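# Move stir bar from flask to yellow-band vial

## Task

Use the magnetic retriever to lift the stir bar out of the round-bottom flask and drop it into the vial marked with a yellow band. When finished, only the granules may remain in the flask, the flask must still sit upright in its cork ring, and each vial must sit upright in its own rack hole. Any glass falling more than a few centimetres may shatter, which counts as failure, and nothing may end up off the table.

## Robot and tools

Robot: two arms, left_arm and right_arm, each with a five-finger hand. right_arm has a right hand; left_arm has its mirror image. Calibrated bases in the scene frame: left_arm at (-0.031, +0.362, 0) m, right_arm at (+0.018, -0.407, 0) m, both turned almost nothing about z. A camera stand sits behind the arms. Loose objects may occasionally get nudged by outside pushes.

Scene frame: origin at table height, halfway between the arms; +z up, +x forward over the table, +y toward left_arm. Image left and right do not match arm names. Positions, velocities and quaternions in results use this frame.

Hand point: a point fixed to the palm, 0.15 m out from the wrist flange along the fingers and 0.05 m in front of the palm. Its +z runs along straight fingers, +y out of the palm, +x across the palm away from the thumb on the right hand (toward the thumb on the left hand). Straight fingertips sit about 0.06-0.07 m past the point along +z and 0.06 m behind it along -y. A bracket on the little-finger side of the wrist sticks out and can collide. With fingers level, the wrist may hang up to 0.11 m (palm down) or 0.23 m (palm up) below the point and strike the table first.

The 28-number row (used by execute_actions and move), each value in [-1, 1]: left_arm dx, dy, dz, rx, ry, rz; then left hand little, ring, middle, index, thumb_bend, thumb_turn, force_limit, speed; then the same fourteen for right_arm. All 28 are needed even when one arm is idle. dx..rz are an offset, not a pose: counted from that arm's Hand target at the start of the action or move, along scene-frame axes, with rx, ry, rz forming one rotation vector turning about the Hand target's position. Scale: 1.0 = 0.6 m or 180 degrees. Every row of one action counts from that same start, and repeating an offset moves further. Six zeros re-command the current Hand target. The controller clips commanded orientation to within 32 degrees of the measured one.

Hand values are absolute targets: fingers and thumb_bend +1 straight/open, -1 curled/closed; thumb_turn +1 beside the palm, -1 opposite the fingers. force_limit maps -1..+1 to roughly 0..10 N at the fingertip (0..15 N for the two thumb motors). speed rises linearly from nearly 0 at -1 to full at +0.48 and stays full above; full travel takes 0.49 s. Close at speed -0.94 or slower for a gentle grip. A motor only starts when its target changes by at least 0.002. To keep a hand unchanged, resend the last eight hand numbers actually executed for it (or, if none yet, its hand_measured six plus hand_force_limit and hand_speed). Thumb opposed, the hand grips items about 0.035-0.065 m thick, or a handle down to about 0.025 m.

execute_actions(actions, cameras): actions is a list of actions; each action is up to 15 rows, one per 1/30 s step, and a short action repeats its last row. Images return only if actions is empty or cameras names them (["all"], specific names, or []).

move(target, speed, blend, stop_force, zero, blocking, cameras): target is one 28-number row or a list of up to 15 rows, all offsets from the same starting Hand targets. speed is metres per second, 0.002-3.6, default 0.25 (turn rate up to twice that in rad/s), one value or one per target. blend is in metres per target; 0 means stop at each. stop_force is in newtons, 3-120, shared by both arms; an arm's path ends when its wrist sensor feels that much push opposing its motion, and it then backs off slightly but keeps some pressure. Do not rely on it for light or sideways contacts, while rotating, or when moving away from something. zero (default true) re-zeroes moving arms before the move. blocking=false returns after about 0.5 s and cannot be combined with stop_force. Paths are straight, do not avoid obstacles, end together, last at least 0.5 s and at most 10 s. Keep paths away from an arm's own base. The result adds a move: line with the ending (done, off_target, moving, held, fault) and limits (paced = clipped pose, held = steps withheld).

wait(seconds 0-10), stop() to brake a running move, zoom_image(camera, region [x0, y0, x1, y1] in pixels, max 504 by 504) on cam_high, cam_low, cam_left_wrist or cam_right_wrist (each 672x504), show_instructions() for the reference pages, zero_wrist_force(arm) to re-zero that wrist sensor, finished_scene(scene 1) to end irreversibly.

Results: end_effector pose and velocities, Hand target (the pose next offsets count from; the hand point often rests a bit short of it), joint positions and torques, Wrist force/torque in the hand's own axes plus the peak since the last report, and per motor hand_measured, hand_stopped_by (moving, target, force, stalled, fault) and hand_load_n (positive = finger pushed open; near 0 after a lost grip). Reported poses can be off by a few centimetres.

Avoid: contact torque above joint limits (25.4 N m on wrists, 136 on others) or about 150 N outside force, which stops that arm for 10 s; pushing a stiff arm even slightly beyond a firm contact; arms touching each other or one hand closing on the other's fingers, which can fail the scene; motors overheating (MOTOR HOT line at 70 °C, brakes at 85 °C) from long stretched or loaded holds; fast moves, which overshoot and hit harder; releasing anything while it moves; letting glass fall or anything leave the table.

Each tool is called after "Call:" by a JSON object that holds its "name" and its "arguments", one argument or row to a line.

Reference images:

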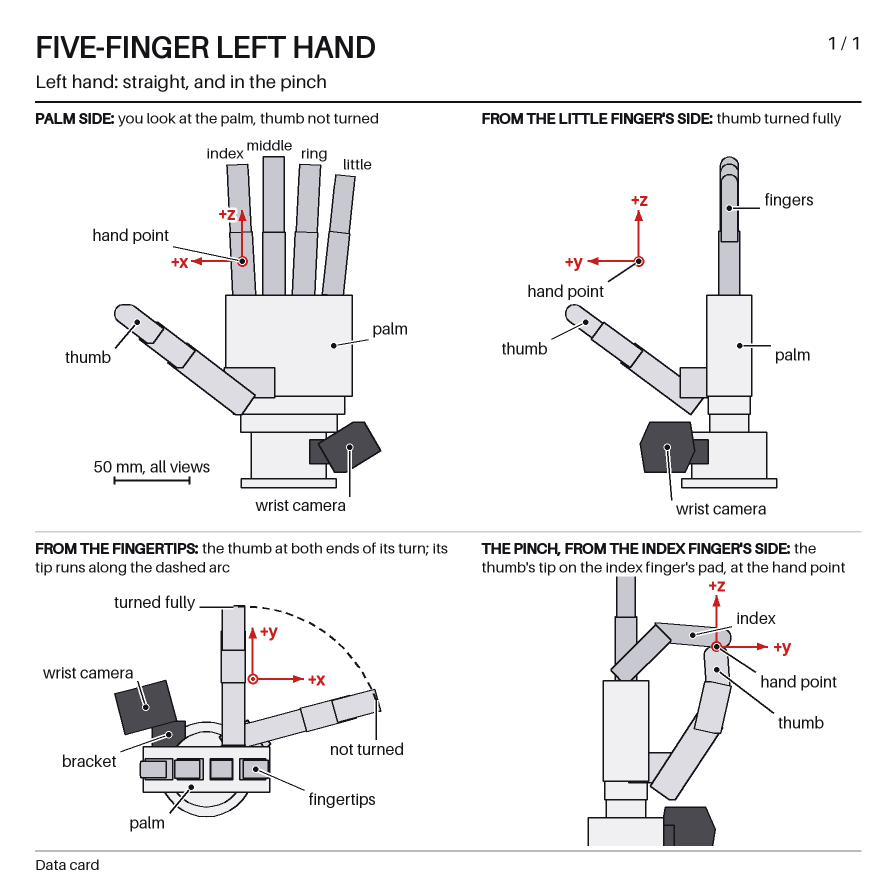

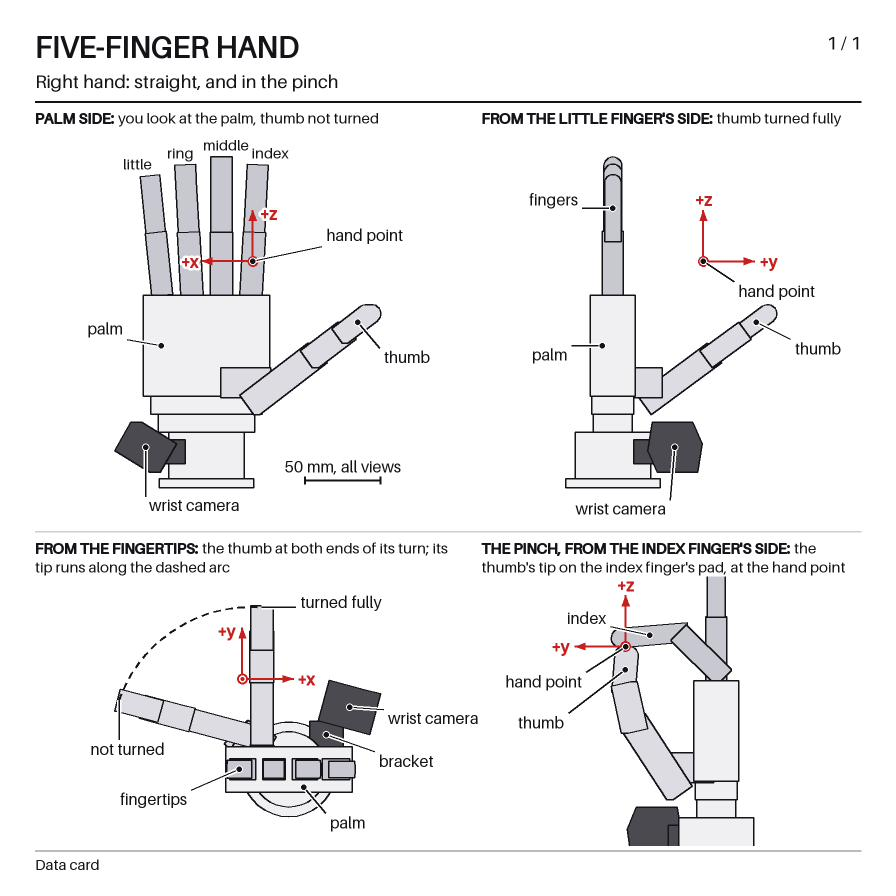

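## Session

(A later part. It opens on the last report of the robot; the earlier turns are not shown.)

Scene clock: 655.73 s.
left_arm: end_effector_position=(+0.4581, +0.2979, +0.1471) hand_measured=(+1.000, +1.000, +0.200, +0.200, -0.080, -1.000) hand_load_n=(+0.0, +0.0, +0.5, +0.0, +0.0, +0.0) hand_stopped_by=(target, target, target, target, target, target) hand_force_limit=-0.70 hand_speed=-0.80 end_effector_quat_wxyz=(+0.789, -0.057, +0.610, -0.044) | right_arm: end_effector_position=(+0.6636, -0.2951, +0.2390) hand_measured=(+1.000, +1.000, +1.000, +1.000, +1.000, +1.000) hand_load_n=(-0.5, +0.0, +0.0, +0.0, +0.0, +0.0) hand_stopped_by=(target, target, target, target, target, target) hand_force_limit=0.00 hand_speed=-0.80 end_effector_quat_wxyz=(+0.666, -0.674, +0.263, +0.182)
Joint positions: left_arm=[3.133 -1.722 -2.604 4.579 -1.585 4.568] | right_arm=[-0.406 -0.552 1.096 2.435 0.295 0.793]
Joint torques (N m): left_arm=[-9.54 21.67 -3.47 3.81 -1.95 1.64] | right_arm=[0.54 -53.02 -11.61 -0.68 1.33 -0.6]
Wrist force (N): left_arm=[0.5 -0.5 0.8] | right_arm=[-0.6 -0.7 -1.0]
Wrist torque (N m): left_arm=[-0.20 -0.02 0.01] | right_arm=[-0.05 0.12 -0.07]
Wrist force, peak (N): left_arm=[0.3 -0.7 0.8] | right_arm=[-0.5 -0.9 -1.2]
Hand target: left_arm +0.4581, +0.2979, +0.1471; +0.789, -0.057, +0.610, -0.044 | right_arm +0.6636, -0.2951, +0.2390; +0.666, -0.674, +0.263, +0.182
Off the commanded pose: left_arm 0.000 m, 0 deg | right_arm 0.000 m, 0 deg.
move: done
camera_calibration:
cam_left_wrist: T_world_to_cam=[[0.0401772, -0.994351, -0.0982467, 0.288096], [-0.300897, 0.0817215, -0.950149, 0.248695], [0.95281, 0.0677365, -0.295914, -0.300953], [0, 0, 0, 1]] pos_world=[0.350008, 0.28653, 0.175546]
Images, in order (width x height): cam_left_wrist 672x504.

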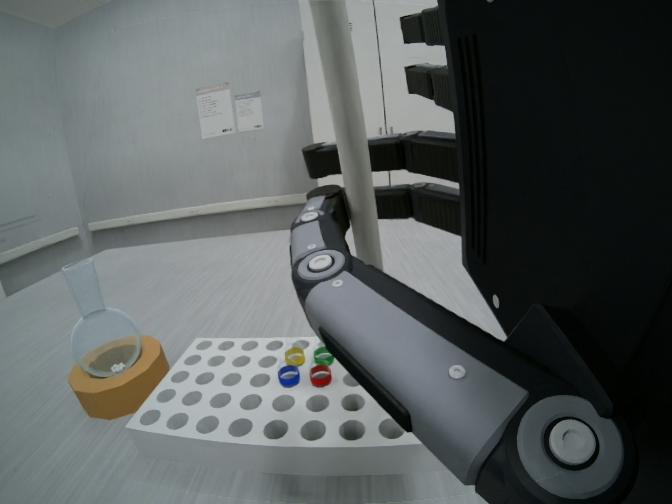

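Call:
{"name": "move", "arguments": {
  "target": [0,0,0,0,0,0,1,1,0.2,0.2,0.3,-1,-0.5,-0.4,0,0,0,0,0,0,1,1,1,1,1,1,0,-0.8],
  "speed": 0.02
}}

Call:
{"name": "move", "arguments": {
  "target": [-0.0113,-0.0004,-0.0029,0,0,0,1,1,0.25,0.25,0.3,-1,-0.5,-0.6,0,0,0,0,0,0,1,1,1,1,1,1,0,-0.8],
  "speed": 0.02,
  "cameras": ["cam_left_wrist"]
}}

Call:
{"name": "zoom_image", "arguments": {
  "camera": "cam_left_wrist",
  "region": [230, 130, 430, 330]
}}

Scene clock: 658.67 s.
left_arm: end_effector_position=(+0.4581, +0.2979, +0.1471) hand_measured=(+1.000, +1.000, +0.200, +0.200, +0.300, -1.000) hand_load_n=(+0.0, +0.0, +0.0, +0.0, +0.0, +0.0) hand_stopped_by=(target, target, target, target, target, target) hand_force_limit=-0.50 hand_speed=-0.40 end_effector_quat_wxyz=(+0.789, -0.057, +0.610, -0.044) | right_arm: end_effector_position=(+0.6636, -0.2951, +0.2390) hand_measured=(+1.000, +1.000, +1.000, +1.000, +1.000, +1.000) hand_load_n=(+0.0, +0.0, +0.0, +0.0, +0.0, -0.5) hand_stopped_by=(target, target, target, target, target, target) hand_force_limit=0.00 hand_speed=-0.80 end_effector_quat_wxyz=(+0.666, -0.674, +0.263, +0.182)
Joint positions: left_arm=[3.133 -1.722 -2.604 4.579 -1.585 4.568] | right_arm=[-0.406 -0.552 1.096 2.435 0.295 0.793]
Joint torques (N m): left_arm=[-9.71 21.47 -3.63 3.78 -2.07 2.12] | right_arm=[0.42 -52.95 -12.48 -0.91 1.61 -0.7]
Wrist force (N): left_arm=[0.6 -0.6 0.7] | right_arm=[-0.6 -0.7 -0.8]
Wrist torque (N m): left_arm=[-0.21 -0.04 0.02] | right_arm=[-0.05 0.11 -0.06]
Wrist force, peak (N): left_arm=[0.5 -0.6 0.9] | right_arm=[-0.8 -1.0 -1.0]
Hand target: left_arm +0.4581, +0.2979, +0.1471; +0.789, -0.057, +0.610, -0.044 | right_arm +0.6636, -0.2951, +0.2390; +0.666, -0.674, +0.263, +0.182
Off the commanded pose: left_arm 0.000 m, 0 deg | right_arm 0.000 m, 0 deg.
move: done

Scene clock: 659.50 s.
left_arm: end_effector_position=(+0.4514, +0.2977, +0.1454) hand_measured=(+1.000, +1.000, +0.250, +0.250, +0.300, -1.000) hand_load_n=(+0.0, -0.5, +0.0, +0.0, +0.0, +0.0) hand_stopped_by=(target, target, target, target, target, target) hand_force_limit=-0.50 hand_speed=-0.60 end_effector_quat_wxyz=(+0.789, -0.057, +0.610, -0.044) | right_arm: end_effector_position=(+0.6636, -0.2951, +0.2390) hand_measured=(+1.000, +1.000, +1.000, +1.000, +1.000, +1.000) hand_load_n=(+0.0, +0.0, +0.0, +0.0, +0.0, +0.0) hand_stopped_by=(target, target, target, target, target, target) hand_force_limit=0.00 hand_speed=-0.80 end_effector_quat_wxyz=(+0.666, -0.674, +0.263, +0.182)
Joint positions: left_arm=[3.133 -1.718 -2.622 4.593 -1.586 4.568] | right_arm=[-0.406 -0.552 1.096 2.435 0.295 0.793]
Joint torques (N m): left_arm=[-9.63 22 -3.18 3.84 -2.43 2.5] | right_arm=[0.31 -53.7 -13.08 -0.82 1.43 -0.51]
Wrist force (N): left_arm=[0.2 -0.6 0.7] | right_arm=[-0.4 -0.6 -0.9]
Wrist torque (N m): left_arm=[-0.22 0.03 -0.02] | right_arm=[-0.03 0.09 -0.05]
Wrist force, peak (N): left_arm=[0.4 -0.6 0.9] | right_arm=[-1.0 -0.9 -1.1]
Hand target: left_arm +0.4513, +0.2977, +0.1453; +0.789, -0.057, +0.610, -0.044 | right_arm +0.6636, -0.2951, +0.2390; +0.666, -0.674, +0.263, +0.182
Off the commanded pose: left_arm 0.000 m, 0 deg | right_arm 0.000 m, 0 deg.
move: done
camera_calibration:
cam_left_wrist: T_world_to_cam=[[0.0401772, -0.994351, -0.0982467, 0.287995], [-0.300897, 0.0817215, -0.950149, 0.24511], [0.95281, 0.0677365, -0.295914, -0.295154], [0, 0, 0, 1]] pos_world=[0.343408, 0.28633, 0.173846]
Images, in order (width x height): cam_left_wrist 672x504.

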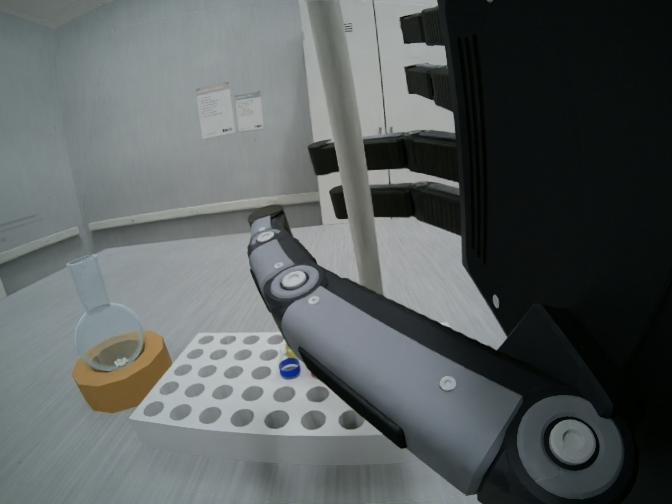

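Scaled by 2.520 from the camera's 672x504 image, which has a finer 960x720 frame.

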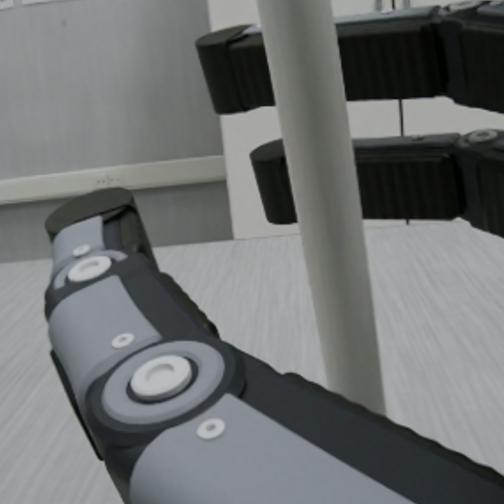

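Call:
{"name": "move", "arguments": {
  "target": [-0.0033,-0.0165,0.0015,0.0186,-0.0102,0.0064,1,1,0.3,0.3,0.35,-1,-0.5,-0.5,0,0,0,0,0,0,1,1,1,1,1,1,0,-0.8],
  "speed": 0.02,
  "cameras": ["cam_left_wrist"]
}}

Call:
{"name": "zoom_image", "arguments": {
  "camera": "cam_left_wrist",
  "region": [230, 130, 430, 330]
}}

Scene clock: 668.90 s.
left_arm: end_effector_position=(+0.4493, +0.2878, +0.1462) hand_measured=(+1.000, +1.000, +0.300, +0.300, +0.350, -1.000) hand_load_n=(+0.0, +0.0, -0.5, +0.0, +0.0, +0.5) hand_stopped_by=(target, target, target, target, target, target) hand_force_limit=-0.50 hand_speed=-0.50 end_effector_quat_wxyz=(+0.801, -0.039, +0.598, -0.019) | right_arm: end_effector_position=(+0.6636, -0.2951, +0.2390) hand_measured=(+1.000, +1.000, +1.000, +1.000, +1.000, +1.000) hand_load_n=(+0.0, +0.0, +0.0, +0.0, +0.0, -0.5) hand_stopped_by=(target, target, target, target, target, target) hand_force_limit=0.00 hand_speed=-0.80 end_effector_quat_wxyz=(+0.666, -0.674, +0.263, +0.182)
Joint positions: left_arm=[3.077 -1.778 -2.618 4.683 -1.644 4.645] | right_arm=[-0.406 -0.552 1.096 2.435 0.295 0.793]
Joint torques (N m): left_arm=[-10.71 9.06 22.32 4.05 -2.63 2.22] | right_arm=[-0.03 -52.77 -12.94 -0.89 1.45 -0.54]
Wrist force (N): left_arm=[0.5 -0.2 0.4] | right_arm=[-0.4 -0.7 -0.6]
Wrist torque (N m): left_arm=[-0.15 -0.05 -0.12] | right_arm=[-0.07 0.08 -0.05]
Wrist force, peak (N): left_arm=[0.4 -0.6 1.0] | right_arm=[-0.8 -0.4 -1.4]
Hand target: left_arm +0.4493, +0.2878, +0.1462; +0.801, -0.039, +0.598, -0.019 | right_arm +0.6636, -0.2951, +0.2390; +0.666, -0.674, +0.263, +0.182
Off the commanded pose: left_arm 0.000 m, 0 deg | right_arm 0.000 m, 0 deg.
move: done
camera_calibration:
cam_left_wrist: T_world_to_cam=[[0.0641116, -0.98593, -0.154374, 0.27333], [-0.272614, 0.131505, -0.953094, 0.219484], [0.959985, 0.103189, -0.260348, -0.310832], [0, 0, 0, 1]] pos_world=[0.340704, 0.272695, 0.17046]
Images, in order (width x height): cam_left_wrist 672x504.

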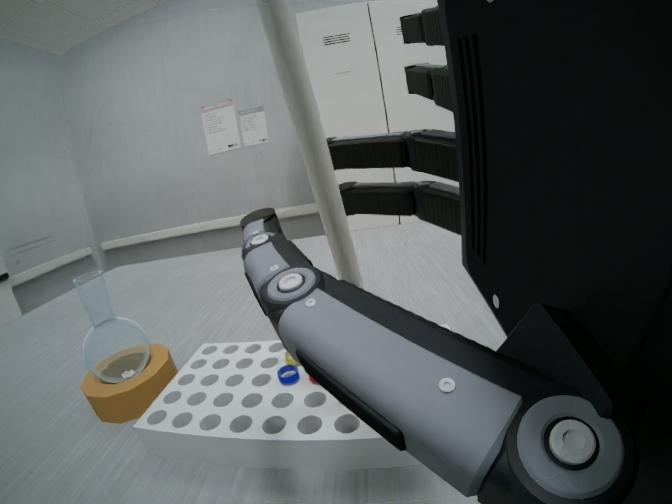

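Scaled by 2.520 from the camera's 672x504 image, which has a finer 960x720 frame.

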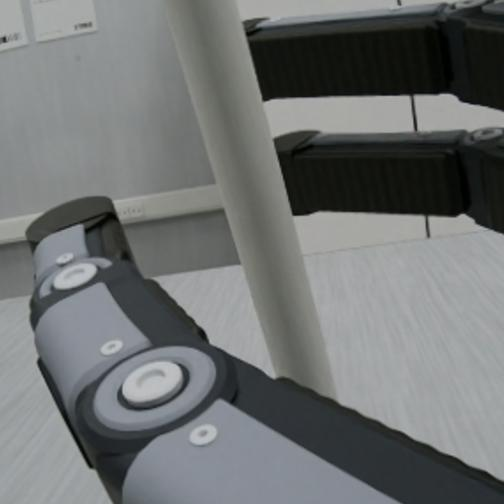

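Call:
{"name": "move", "arguments": {
  "target": [0,0,0,0,0,0,1,1,0.3,0.3,0.02,-1,-0.7,-0.8,0,0,0,0,0,0,1,1,1,1,1,1,0,-0.8],
  "speed": 0.02,
  "cameras": ["cam_left_wrist"]
}}

Call:
{"name": "zoom_image", "arguments": {
  "camera": "cam_left_wrist",
  "region": [230, 130, 430, 330]
}}

Scene clock: 671.53 s.
left_arm: end_effector_position=(+0.4493, +0.2878, +0.1462) hand_measured=(+1.000, +1.000, +0.300, +0.300, +0.020, -1.000) hand_load_n=(+0.0, +0.0, +0.0, +0.0, +0.0, +0.0) hand_stopped_by=(target, target, target, target, target, target) hand_force_limit=-0.70 hand_speed=-0.80 end_effector_quat_wxyz=(+0.801, -0.039, +0.598, -0.019) | right_arm: end_effector_position=(+0.6636, -0.2951, +0.2390) hand_measured=(+1.000, +1.000, +1.000, +1.000, +1.000, +1.000) hand_load_n=(+0.0, +0.0, +0.0, +0.0, +0.0, +0.0) hand_stopped_by=(target, target, target, target, target, target) hand_force_limit=0.00 hand_speed=-0.80 end_effector_quat_wxyz=(+0.666, -0.674, +0.263, +0.182)
Joint positions: left_arm=[3.076 -1.778 -2.618 4.684 -1.644 4.645] | right_arm=[-0.406 -0.552 1.096 2.435 0.295 0.793]
Joint torques (N m): left_arm=[-9.65 10.73 21.22 3.92 -2.43 2.45] | right_arm=[-0.48 -52.7 -13.44 -0.91 1.48 -0.72]
Wrist force (N): left_arm=[0.3 -0.3 0.5] | right_arm=[-0.7 -0.5 -1.0]
Wrist torque (N m): left_arm=[-0.16 -0.02 -0.12] | right_arm=[-0.02 0.12 -0.06]
Wrist force, peak (N): left_arm=[0.5 -0.5 0.6] | right_arm=[-0.7 -1.0 -1.4]
Hand target: left_arm +0.4493, +0.2878, +0.1462; +0.801, -0.039, +0.598, -0.019 | right_arm +0.6636, -0.2951, +0.2390; +0.666, -0.674, +0.263, +0.182
Off the commanded pose: left_arm 0.000 m, 0 deg | right_arm 0.000 m, 0 deg.
move: done
camera_calibration:
cam_left_wrist: T_world_to_cam=[[0.0641956, -0.985906, -0.154491, 0.273315], [-0.272541, 0.131605, -0.953101, 0.219433], [0.96, 0.10329, -0.260251, -0.310881], [0, 0, 0, 1]] pos_world=[0.340704, 0.272695, 0.17046]
Images, in order (width x height): cam_left_wrist 672x504.

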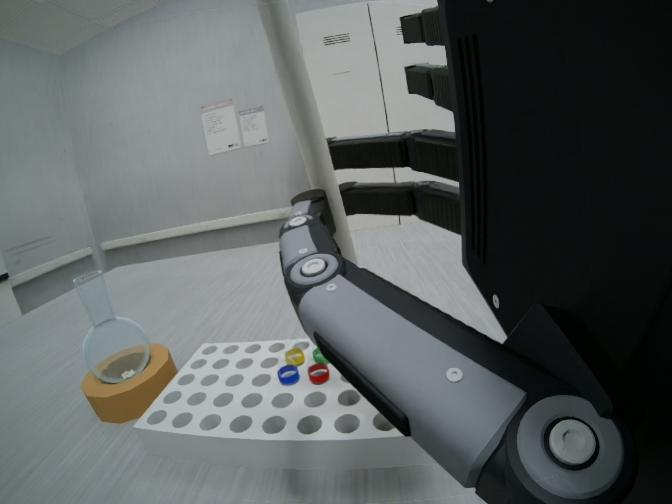

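Scaled by 2.520 from the camera's 672x504 image, which has a finer 960x720 frame.

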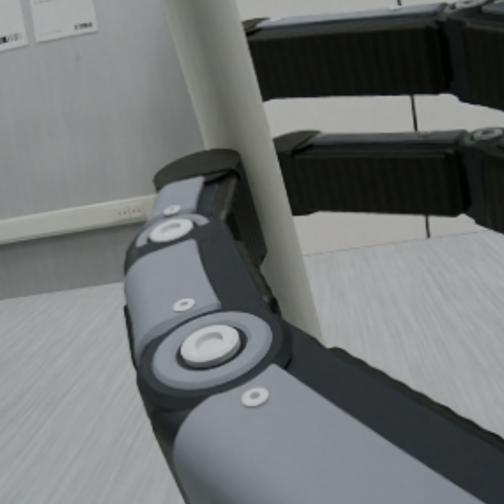

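Call:
{"name": "move", "arguments": {
  "target": [0,0,0,0,0,0,1,1,0.3,0.3,-0.1,-1,-0.7,-0.8,0,0,0,0,0,0,1,1,1,1,1,1,0,-0.8],
  "speed": 0.02
}}

Call:
{"name": "move", "arguments": {
  "target": [0,0,0,0,0,0,1,1,-0.4,-0.4,-0.1,-1,-0.5,-0.9,0,0,0,0,0,0,1,1,1,1,1,1,0,-0.8],
  "speed": 0.02,
  "cameras": ["cam_left_wrist"]
}}

Call:
{"name": "zoom_image", "arguments": {
  "camera": "cam_left_wrist",
  "region": [230, 130, 430, 330]
}}

Scene clock: 673.90 s.
left_arm: end_effector_position=(+0.4493, +0.2878, +0.1462) hand_measured=(+1.000, +1.000, +0.300, +0.300, -0.100, -1.000) hand_load_n=(+0.0, +0.0, +0.0, +0.0, +0.0, +0.0) hand_stopped_by=(target, target, target, target, target, target) hand_force_limit=-0.70 hand_speed=-0.80 end_effector_quat_wxyz=(+0.801, -0.039, +0.598, -0.019) | right_arm: end_effector_position=(+0.6636, -0.2951, +0.2390) hand_measured=(+1.000, +1.000, +1.000, +1.000, +1.000, +1.000) hand_load_n=(+0.0, +0.0, +0.0, +0.0, +0.0, -0.5) hand_stopped_by=(target, target, target, target, target, target) hand_force_limit=0.00 hand_speed=-0.80 end_effector_quat_wxyz=(+0.666, -0.674, +0.263, +0.182)
Joint positions: left_arm=[3.076 -1.778 -2.618 4.684 -1.644 4.645] | right_arm=[-0.406 -0.552 1.096 2.435 0.295 0.793]
Joint torques (N m): left_arm=[-9.99 10.12 22.33 3.73 -2.6 2.35] | right_arm=[0.47 -52.82 -12.77 -0.74 1.35 -0.66]
Wrist force (N): left_arm=[0.4 -0.4 0.3] | right_arm=[-0.4 -0.4 -1.0]
Wrist torque (N m): left_arm=[-0.17 -0.03 -0.12] | right_arm=[-0.01 0.10 -0.04]
Wrist force, peak (N): left_arm=[0.6 -0.3 0.4] | right_arm=[-0.9 -1.0 -1.1]
Hand target: left_arm +0.4493, +0.2878, +0.1462; +0.801, -0.039, +0.598, -0.019 | right_arm +0.6636, -0.2951, +0.2390; +0.666, -0.674, +0.263, +0.182
Off the commanded pose: left_arm 0.000 m, 0 deg | right_arm 0.000 m, 0 deg.
move: done

Scene clock: 675.43 s.
left_arm: end_effector_position=(+0.4493, +0.2878, +0.1462) hand_measured=(+1.000, +1.000, -0.052, -0.052, -0.098, -1.000) hand_load_n=(+0.0, +0.0, +4.0, +3.0, +3.5, +0.5) hand_stopped_by=(target, target, force, force, target, target) hand_force_limit=-0.50 hand_speed=-0.90 end_effector_quat_wxyz=(+0.801, -0.039, +0.598, -0.019) | right_arm: end_effector_position=(+0.6636, -0.2951, +0.2390) hand_measured=(+1.000, +1.000, +1.000, +1.000, +1.000, +1.000) hand_load_n=(+0.0, +0.0, +0.0, +0.0, +0.0, +0.0) hand_stopped_by=(target, target, target, target, target, target) hand_force_limit=0.00 hand_speed=-0.80 end_effector_quat_wxyz=(+0.666, -0.674, +0.263, +0.182)
Joint positions: left_arm=[3.076 -1.778 -2.618 4.684 -1.644 4.645] | right_arm=[-0.406 -0.552 1.096 2.435 0.295 0.793]
Joint torques (N m): left_arm=[-9.25 9.24 22.08 3.69 -2.47 2.4] | right_arm=[0.11 -51.63 -13.3 -0.78 1.56 -0.69]
Wrist force (N): left_arm=[0.1 -0.4 0.3] | right_arm=[-0.5 -1.0 -1.0]
Wrist torque (N m): left_arm=[-0.15 -0.04 -0.14] | right_arm=[-0.08 0.11 -0.07]
Wrist force, peak (N): left_arm=[0.2 -0.6 0.6] | right_arm=[-0.7 -1.0 -1.2]
Hand target: left_arm +0.4493, +0.2878, +0.1462; +0.801, -0.039, +0.598, -0.019 | right_arm +0.6636, -0.2951, +0.2390; +0.666, -0.674, +0.263, +0.182
Off the commanded pose: left_arm 0.000 m, 0 deg | right_arm 0.000 m, 0 deg.
move: done
camera_calibration:
cam_left_wrist: T_world_to_cam=[[0.0641956, -0.985906, -0.154491, 0.273315], [-0.272541, 0.131605, -0.953101, 0.219433], [0.96, 0.10329, -0.260251, -0.310881], [0, 0, 0, 1]] pos_world=[0.340704, 0.272695, 0.17046]
Images, in order (width x height): cam_left_wrist 672x504.

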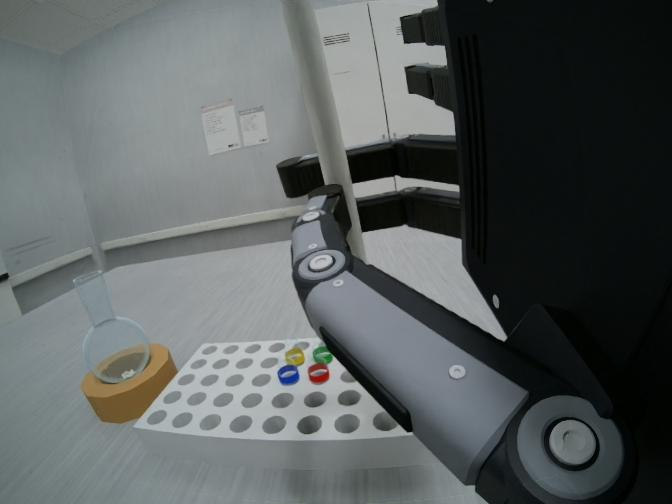

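Scaled by 2.520 from the camera's 672x504 image, which has a finer 960x720 frame.

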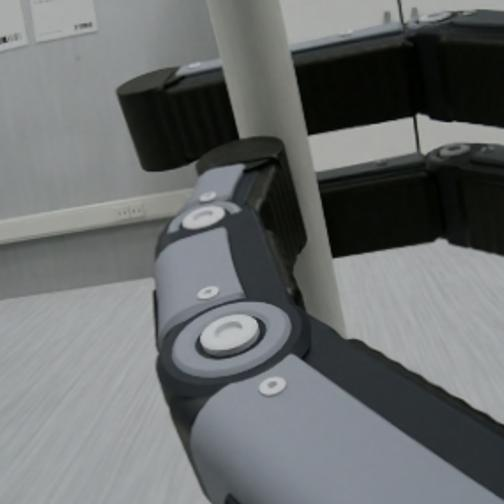

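Call:
{"name": "move", "arguments": {
  "target": [0,0,0,0,0,0,1,1,-0.4,-0.4,-0.2,-1,-0.1,-0.9,0,0,0,0,0,0,1,1,1,1,1,1,0,-0.8],
  "speed": 0.02
}}

Call:
{"name": "move", "arguments": {
  "target": [0,0,0,0,0,0,1,1,-0.45,-0.45,-0.2,-1,0.2,-0.93,0,0,0,0,0,0,1,1,1,1,1,1,0,-0.8],
  "speed": 0.02,
  "cameras": ["cam_left_wrist"]
}}

Call:
{"name": "zoom_image", "arguments": {
  "camera": "cam_left_wrist",
  "region": [230, 130, 430, 330]
}}

Scene clock: 678.87 s.
left_arm: end_effector_position=(+0.4493, +0.2878, +0.1462) hand_measured=(+1.000, +1.000, -0.052, -0.052, -0.136, -1.000) hand_load_n=(+0.0, +0.0, +9.0, +6.5, +6.5, +0.5) hand_stopped_by=(target, target, force, force, force, target) hand_force_limit=-0.10 hand_speed=-0.90 end_effector_quat_wxyz=(+0.801, -0.039, +0.598, -0.019) | right_arm: end_effector_position=(+0.6636, -0.2951, +0.2390) hand_measured=(+1.000, +1.000, +1.000, +1.000, +1.000, +1.000) hand_load_n=(+0.0, +0.0, +0.0, +0.0, +0.0, +0.0) hand_stopped_by=(target, target, target, target, target, target) hand_force_limit=0.00 hand_speed=-0.80 end_effector_quat_wxyz=(+0.666, -0.674, +0.263, +0.182)
Joint positions: left_arm=[3.076 -1.778 -2.618 4.684 -1.644 4.645] | right_arm=[-0.406 -0.552 1.096 2.435 0.295 0.793]
Joint torques (N m): left_arm=[-9.94 10.28 21.24 2.79 -2.15 2.43] | right_arm=[-0.32 -52.82 -12.57 -0.73 1.33 -0.59]
Wrist force (N): left_arm=[0.2 -0.3 0.7] | right_arm=[-0.3 -0.8 -0.8]
Wrist torque (N m): left_arm=[-0.19 -0.02 -0.12] | right_arm=[-0.07 0.07 -0.05]
Wrist force, peak (N): left_arm=[0.4 -0.6 0.7] | right_arm=[-0.7 -1.0 -1.3]
Hand target: left_arm +0.4493, +0.2878, +0.1462; +0.801, -0.039, +0.598, -0.019 | right_arm +0.6636, -0.2951, +0.2390; +0.666, -0.674, +0.263, +0.182
Off the commanded pose: left_arm 0.000 m, 0 deg | right_arm 0.000 m, 0 deg.
move: done

Scene clock: 679.37 s.
left_arm: end_effector_position=(+0.4493, +0.2878, +0.1462) hand_measured=(+1.000, +1.000, -0.052, -0.052, -0.136, -1.000) hand_load_n=(+0.0, +0.0, +9.0, +6.0, +6.0, +0.5) hand_stopped_by=(target, target, force, force, force, target) hand_force_limit=0.20 hand_speed=-0.93 end_effector_quat_wxyz=(+0.801, -0.039, +0.598, -0.019) | right_arm: end_effector_position=(+0.6636, -0.2951, +0.2390) hand_measured=(+1.000, +1.000, +1.000, +1.000, +1.000, +1.000) hand_load_n=(+0.0, +0.0, +0.0, +0.0, +0.0, +0.0) hand_stopped_by=(target, target, target, target, target, target) hand_force_limit=0.00 hand_speed=-0.80 end_effector_quat_wxyz=(+0.666, -0.674, +0.263, +0.182)
Joint positions: left_arm=[3.076 -1.778 -2.618 4.684 -1.644 4.645] | right_arm=[-0.406 -0.552 1.096 2.435 0.295 0.793]
Joint torques (N m): left_arm=[-10.27 9.82 22.05 2.49 -2.01 2.34] | right_arm=[-0.28 -52.62 -12.25 -0.9 1.43 -0.49]
Wrist force (N): left_arm=[0.3 -0.3 0.6] | right_arm=[-0.5 -0.9 -0.9]
Wrist torque (N m): left_arm=[-0.18 -0.04 -0.11] | right_arm=[-0.09 0.10 -0.07]
Wrist force, peak (N): left_arm=[0.2 -0.3 0.8] | right_arm=[-0.8 -0.7 -1.3]
Hand target: left_arm +0.4493, +0.2878, +0.1462; +0.801, -0.039, +0.598, -0.019 | right_arm +0.6636, -0.2951, +0.2390; +0.666, -0.674, +0.263, +0.182
Off the commanded pose: left_arm 0.000 m, 0 deg | right_arm 0.000 m, 0 deg.
move: done
camera_calibration:
cam_left_wrist: T_world_to_cam=[[0.0641956, -0.985906, -0.154491, 0.273315], [-0.272541, 0.131605, -0.953101, 0.219433], [0.96, 0.10329, -0.260251, -0.310881], [0, 0, 0, 1]] pos_world=[0.340704, 0.272695, 0.17046]
Images, in order (width x height): cam_left_wrist 672x504.

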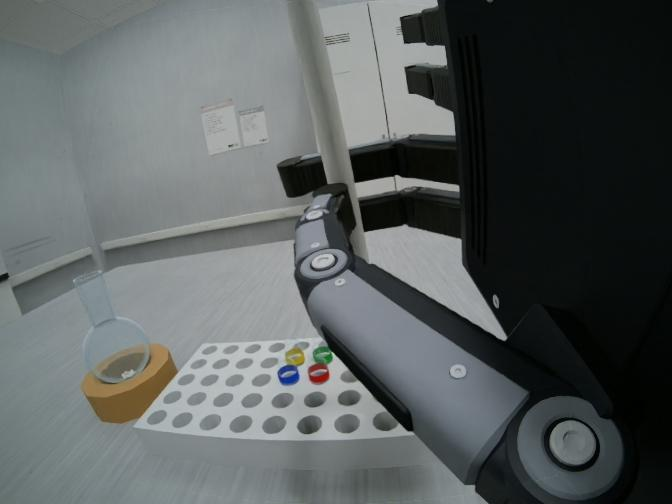

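Scaled by 2.520 from the camera's 672x504 image, which has a finer 960x720 frame.

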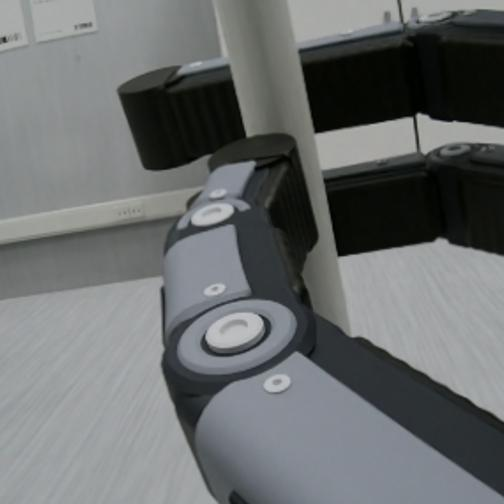

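Call:
{"name": "move", "arguments": {
  "target": [-0.0286,0.0077,0.0955,0,0,0,1,1,-0.45,-0.45,-0.2,-1,0.2,-0.93,0,0,0,0,0,0,1,1,1,1,1,1,0,-0.8],
  "speed": 0.03,
  "cameras": ["cam_left_wrist","cam_low","cam_high"]
}}

Call:
{"name": "zoom_image", "arguments": {
  "camera": "cam_left_wrist",
  "region": [230, 130, 430, 330]
}}

Call:
{"name": "zoom_image", "arguments": {
  "camera": "cam_low",
  "region": [280, 120, 400, 250]
}}

Scene clock: 683.63 s.
left_arm: end_effector_position=(+0.4322, +0.2924, +0.2035) hand_measured=(+1.000, +1.000, -0.052, -0.052, -0.136, -1.000) hand_load_n=(+0.0, +0.0, +9.5, +5.5, +6.5, +0.0) hand_stopped_by=(target, target, force, force, force, target) hand_force_limit=0.20 hand_speed=-0.93 end_effector_quat_wxyz=(+0.801, -0.039, +0.598, -0.019) | right_arm: end_effector_position=(+0.6636, -0.2951, +0.2390) hand_measured=(+1.000, +1.000, +1.000, +1.000, +1.000, +1.000) hand_load_n=(+0.0, +0.0, +0.0, +0.0, +0.0, +0.0) hand_stopped_by=(target, target, target, target, target, target) hand_force_limit=0.00 hand_speed=-0.80 end_effector_quat_wxyz=(+0.666, -0.674, +0.263, +0.182)
Joint positions: left_arm=[3.095 -1.495 -2.616 4.398 -1.626 4.64] | right_arm=[-0.406 -0.552 1.096 2.435 0.295 0.793]
Joint torques (N m): left_arm=[9.42 16.05 26.86 0.77 2.82 -2.13] | right_arm=[0.35 -52.98 -12.93 -1.02 1.31 -0.66]
Wrist force (N): left_arm=[0.3 -0.4 0.6] | right_arm=[-0.5 -1.0 -1.0]
Wrist torque (N m): left_arm=[-0.19 0.00 0.01] | right_arm=[-0.08 0.10 -0.07]
Wrist force, peak (N): left_arm=[0.9 -0.5 0.8] | right_arm=[-0.7 -1.0 -1.4]
Hand target: left_arm +0.4322, +0.2924, +0.2035; +0.801, -0.039, +0.598, -0.019 | right_arm +0.6636, -0.2951, +0.2390; +0.666, -0.674, +0.263, +0.182
Off the commanded pose: left_arm 0.000 m, 0 deg | right_arm 0.000 m, 0 deg.
move: done
camera_calibration:
cam_left_wrist: T_world_to_cam=[[0.0642104, -0.985905, -0.154495, 0.28778], [-0.272449, 0.131614, -0.953126, 0.268658], [0.960025, 0.103293, -0.260158, -0.280083], [0, 0, 0, 1]] pos_world=[0.323604, 0.277295, 0.22766]
Images, in order (width x height): cam_high 672x504, cam_low 672x504, cam_left_wrist 672x504.

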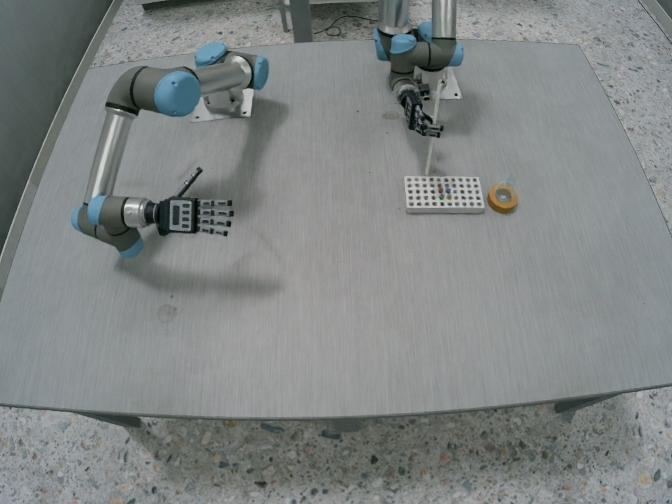

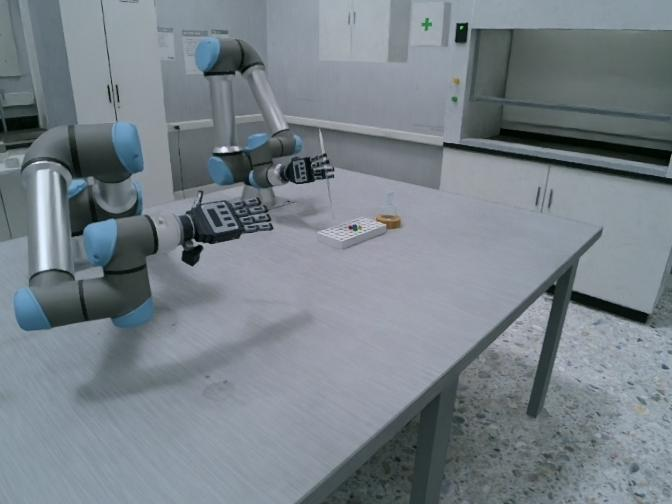

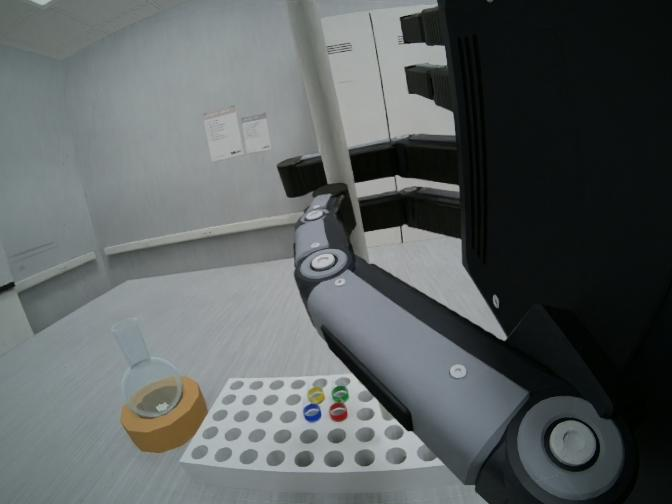

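Scaled by 2.520 from the camera's 672x504 image, which has a finer 960x720 frame.

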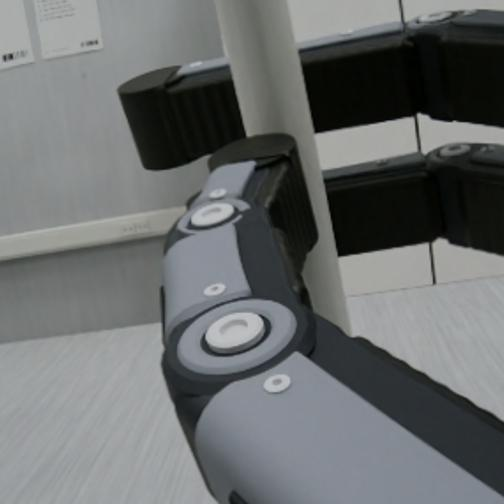

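Scaled by 3.877.

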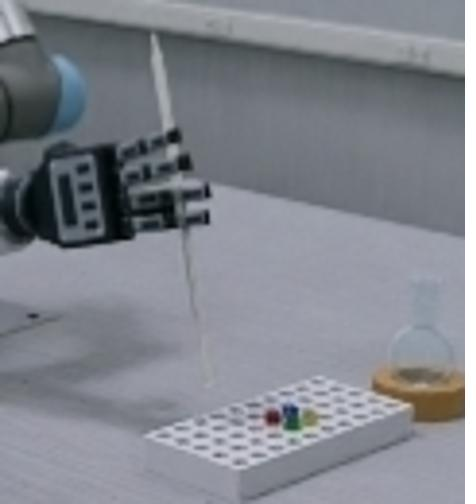

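Call:
{"name": "zoom_image", "arguments": {
  "camera": "cam_left_wrist",
  "region": [270, 0, 370, 100]
}}

Call:
{"name": "zoom_image", "arguments": {
  "camera": "cam_left_wrist",
  "region": [320, 180, 390, 270]
}}

Scaled by 5.040 from the camera's 672x504 image, which has a finer 960x720 frame.

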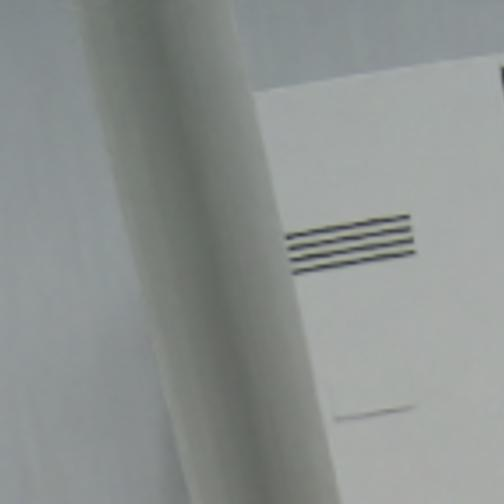

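Scaled by 5.600 from the camera's 672x504 image, which has a finer 960x720 frame.

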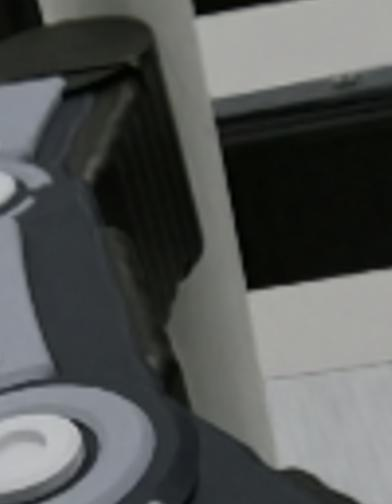

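Call:
{"name": "move", "arguments": {
  "target": [
    [0,0,0.15,0,0,0,1,1,-0.45,-0.45,-0.2,-1,0.2,-0.93,0,0,0,0,0,0,1,1,1,1,1,1,0,-0.8],
    [0.063,0.2293,0.2108,0.006,0.0953,0.0443,1,1,-0.45,-0.45,-0.2,-1,0.2,-0.93,0,0,0,0,0,0,1,1,1,1,1,1,0,-0.8]
  ],
  "speed": 0.08,
  "blend": 0.02,
  "cameras": ["all"]
}}

Call:
{"name": "zoom_image", "arguments": {
  "camera": "cam_left_wrist",
  "region": [230, 130, 430, 330]
}}

Scene clock: 700.90 s.
left_arm: end_effector_position=(+0.4700, +0.4299, +0.3300) hand_measured=(+1.000, +1.000, -0.052, -0.052, -0.136, -1.000) hand_load_n=(+0.0, +0.0, +9.5, +5.5, +6.5, +0.5) hand_stopped_by=(target, target, force, force, force, target) hand_force_limit=0.20 hand_speed=-0.93 end_effector_quat_wxyz=(+0.702, -0.075, +0.706, +0.048) | right_arm: end_effector_position=(+0.6636, -0.2951, +0.2390) hand_measured=(+1.000, +1.000, +1.000, +1.000, +1.000, +1.000) hand_load_n=(+0.0, +0.0, -0.5, +0.0, +0.0, +0.0) hand_stopped_by=(target, target, target, target, target, target) hand_force_limit=0.00 hand_speed=-0.80 end_effector_quat_wxyz=(+0.666, -0.674, +0.263, +0.182)
Joint positions: left_arm=[3.508 -1.216 -2.173 3.38 -1.348 4.677] | right_arm=[-0.406 -0.552 1.096 2.435 0.295 0.793]
Joint torques (N m): left_arm=[10.2 0.8 35.63 -0.1 3 2.41] | right_arm=[-0.5 -52.81 -12.67 -0.88 1.46 -0.7]
Wrist force (N): left_arm=[1.2 -0.7 0.8] | right_arm=[-0.8 -0.9 -1.0]
Wrist torque (N m): left_arm=[-0.16 -0.12 -0.04] | right_arm=[-0.07 0.14 -0.08]
Wrist force, peak (N): left_arm=[1.7 -0.7 0.3] | right_arm=[-1.0 -0.5 -1.4]
Hand target: left_arm +0.4700, +0.4300, +0.3300; +0.702, -0.075, +0.706, +0.048 | right_arm +0.6636, -0.2951, +0.2390; +0.666, -0.674, +0.263, +0.182
Off the commanded pose: left_arm 0.000 m, 0 deg | right_arm 0.000 m, 0 deg.
move: done
camera_calibration:
cam_left_wrist: T_world_to_cam=[[0.147083, -0.967657, -0.204955, 0.41041], [-0.556662, 0.0903004, -0.825817, 0.490736], [0.817615, 0.235554, -0.525376, -0.200014], [0, 0, 0, 1]] pos_world=[0.376344, 0.399936, 0.384291]

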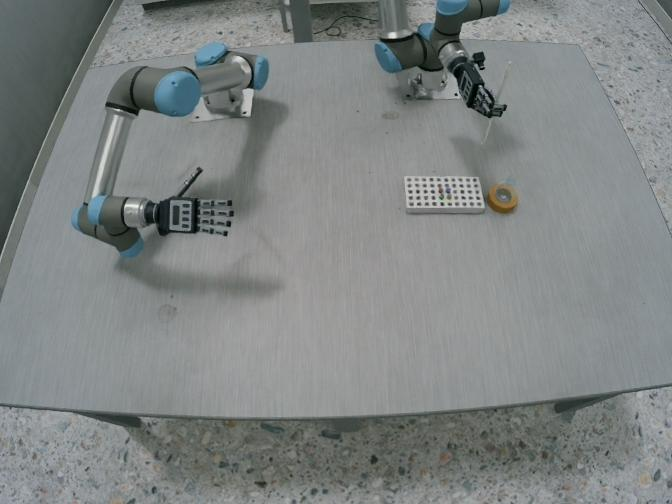

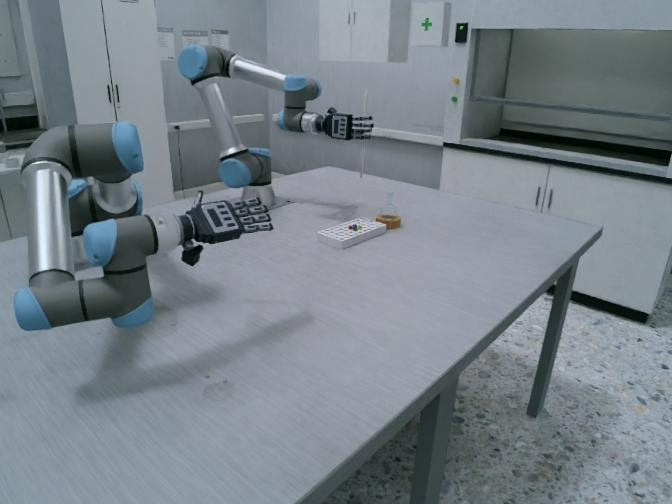

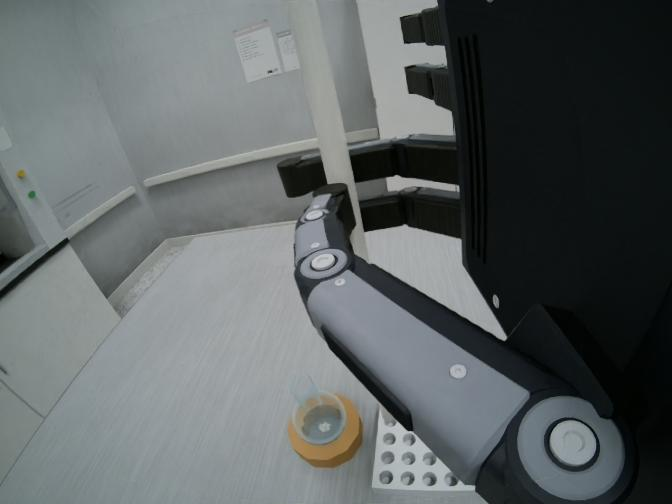

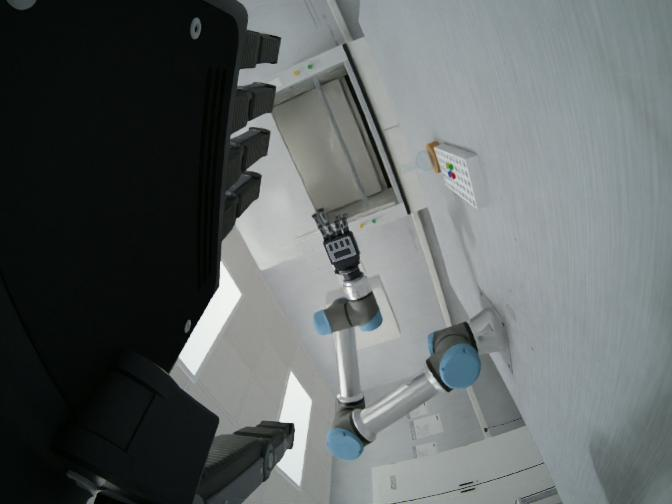

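Scaled by 2.520 from the camera's 672x504 image, which has a finer 960x720 frame.

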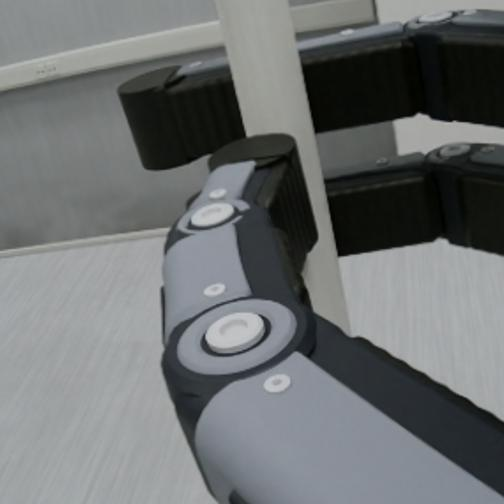

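Call:
{"name": "zoom_image", "arguments": {
  "camera": "cam_low",
  "region": [310, 80, 410, 200]
}}

Call:
{"name": "zoom_image", "arguments": {
  "camera": "cam_high",
  "region": [440, 50, 540, 220]
}}

Call:
{"name": "zoom_image", "arguments": {
  "camera": "cam_right_wrist",
  "region": [290, 130, 450, 270]
}}

Call:
{"name": "zoom_image", "arguments": {
  "camera": "cam_left_wrist",
  "region": [270, 360, 380, 470]
}}

Scaled by 4.200.

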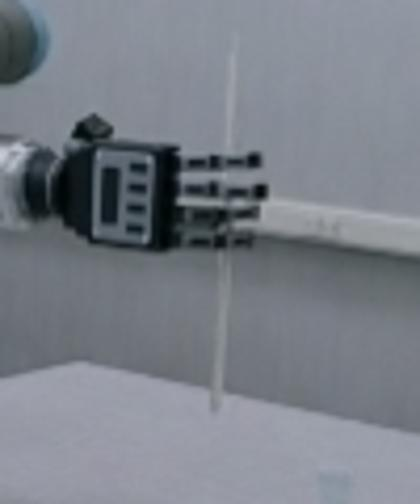

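Scaled by 2.965.

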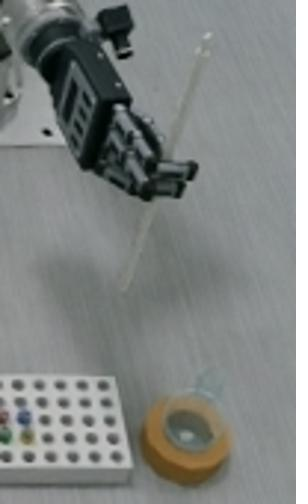

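Scaled by 3.150 from the camera's 672x504 image, which has a finer 960x720 frame.

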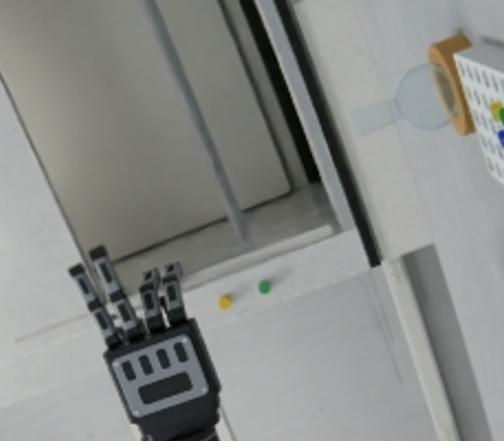

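Scaled by 4.582 from the camera's 672x504 image, which has a finer 960x720 frame.

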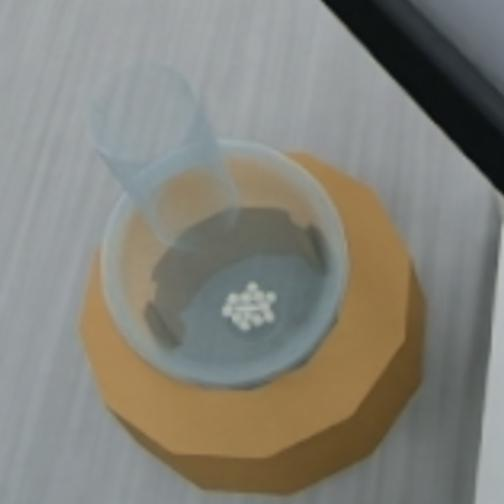

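Call:
{"name": "move", "arguments": {
  "target": [0.0833,0.05,0,0,0,0,1,1,-0.45,-0.45,-0.2,-1,0.2,-0.93,0,0,0,0,0,0,1,1,1,1,1,1,0,-0.8],
  "speed": 0.08,
  "cameras": ["cam_left_wrist"]
}}

Call:
{"name": "zoom_image", "arguments": {
  "camera": "cam_left_wrist",
  "region": [240, 380, 360, 500]
}}

Scene clock: 712.93 s.
left_arm: end_effector_position=(+0.5199, +0.4599, +0.3300) hand_measured=(+1.000, +1.000, -0.052, -0.052, -0.136, -1.000) hand_load_n=(+0.0, +0.0, +9.5, +5.5, +6.0, +0.5) hand_stopped_by=(target, target, force, force, force, target) hand_force_limit=0.20 hand_speed=-0.93 end_effector_quat_wxyz=(+0.702, -0.075, +0.706, +0.048) | right_arm: end_effector_position=(+0.6636, -0.2951, +0.2390) hand_measured=(+1.000, +1.000, +1.000, +1.000, +1.000, +1.000) hand_load_n=(-0.5, +0.0, +0.0, +0.0, -0.5, -0.5) hand_stopped_by=(target, target, target, target, target, target) hand_force_limit=0.00 hand_speed=-0.80 end_effector_quat_wxyz=(+0.666, -0.674, +0.263, +0.182)
Joint positions: left_arm=[3.537 -1.36 -2.074 3.425 -1.319 4.677] | right_arm=[-0.406 -0.552 1.096 2.435 0.295 0.793]
Joint torques (N m): left_arm=[10.11 4.74 35.07 3.2 2.6 2.39] | right_arm=[0.17 -52.9 -13.19 -0.9 1.55 -0.67]
Wrist force (N): left_arm=[1.0 -1.0 0.7] | right_arm=[-0.8 -0.7 -1.5]
Wrist torque (N m): left_arm=[-0.20 -0.11 -0.06] | right_arm=[-0.01 0.16 -0.07]
Wrist force, peak (N): left_arm=[1.4 -0.9 1.1] | right_arm=[-0.8 -0.7 -1.5]
Hand target: left_arm +0.5200, +0.4600, +0.3300; +0.702, -0.075, +0.706, +0.048 | right_arm +0.6636, -0.2951, +0.2390; +0.666, -0.674, +0.263, +0.182
Off the commanded pose: left_arm 0.000 m, 0 deg | right_arm 0.000 m, 0 deg.
move: done
camera_calibration:
cam_left_wrist: T_world_to_cam=[[0.147042, -0.96766, -0.204971, 0.432125], [-0.556847, 0.0902831, -0.825694, 0.515843], [0.817496, 0.235549, -0.525563, -0.247755], [0, 0, 0, 1]] pos_world=[0.426244, 0.429936, 0.38429]
Images, in order (width x height): cam_left_wrist 672x504.

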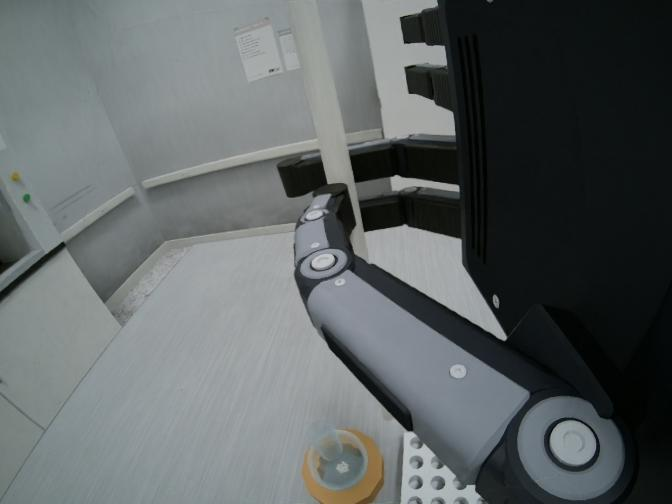

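Scaled by 4.200 from the camera's 672x504 image, which has a finer 960x720 frame.

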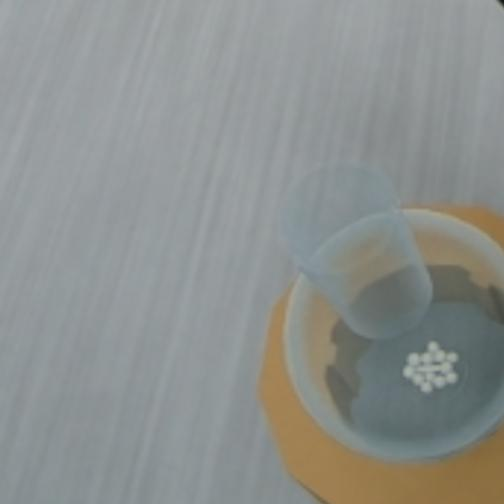

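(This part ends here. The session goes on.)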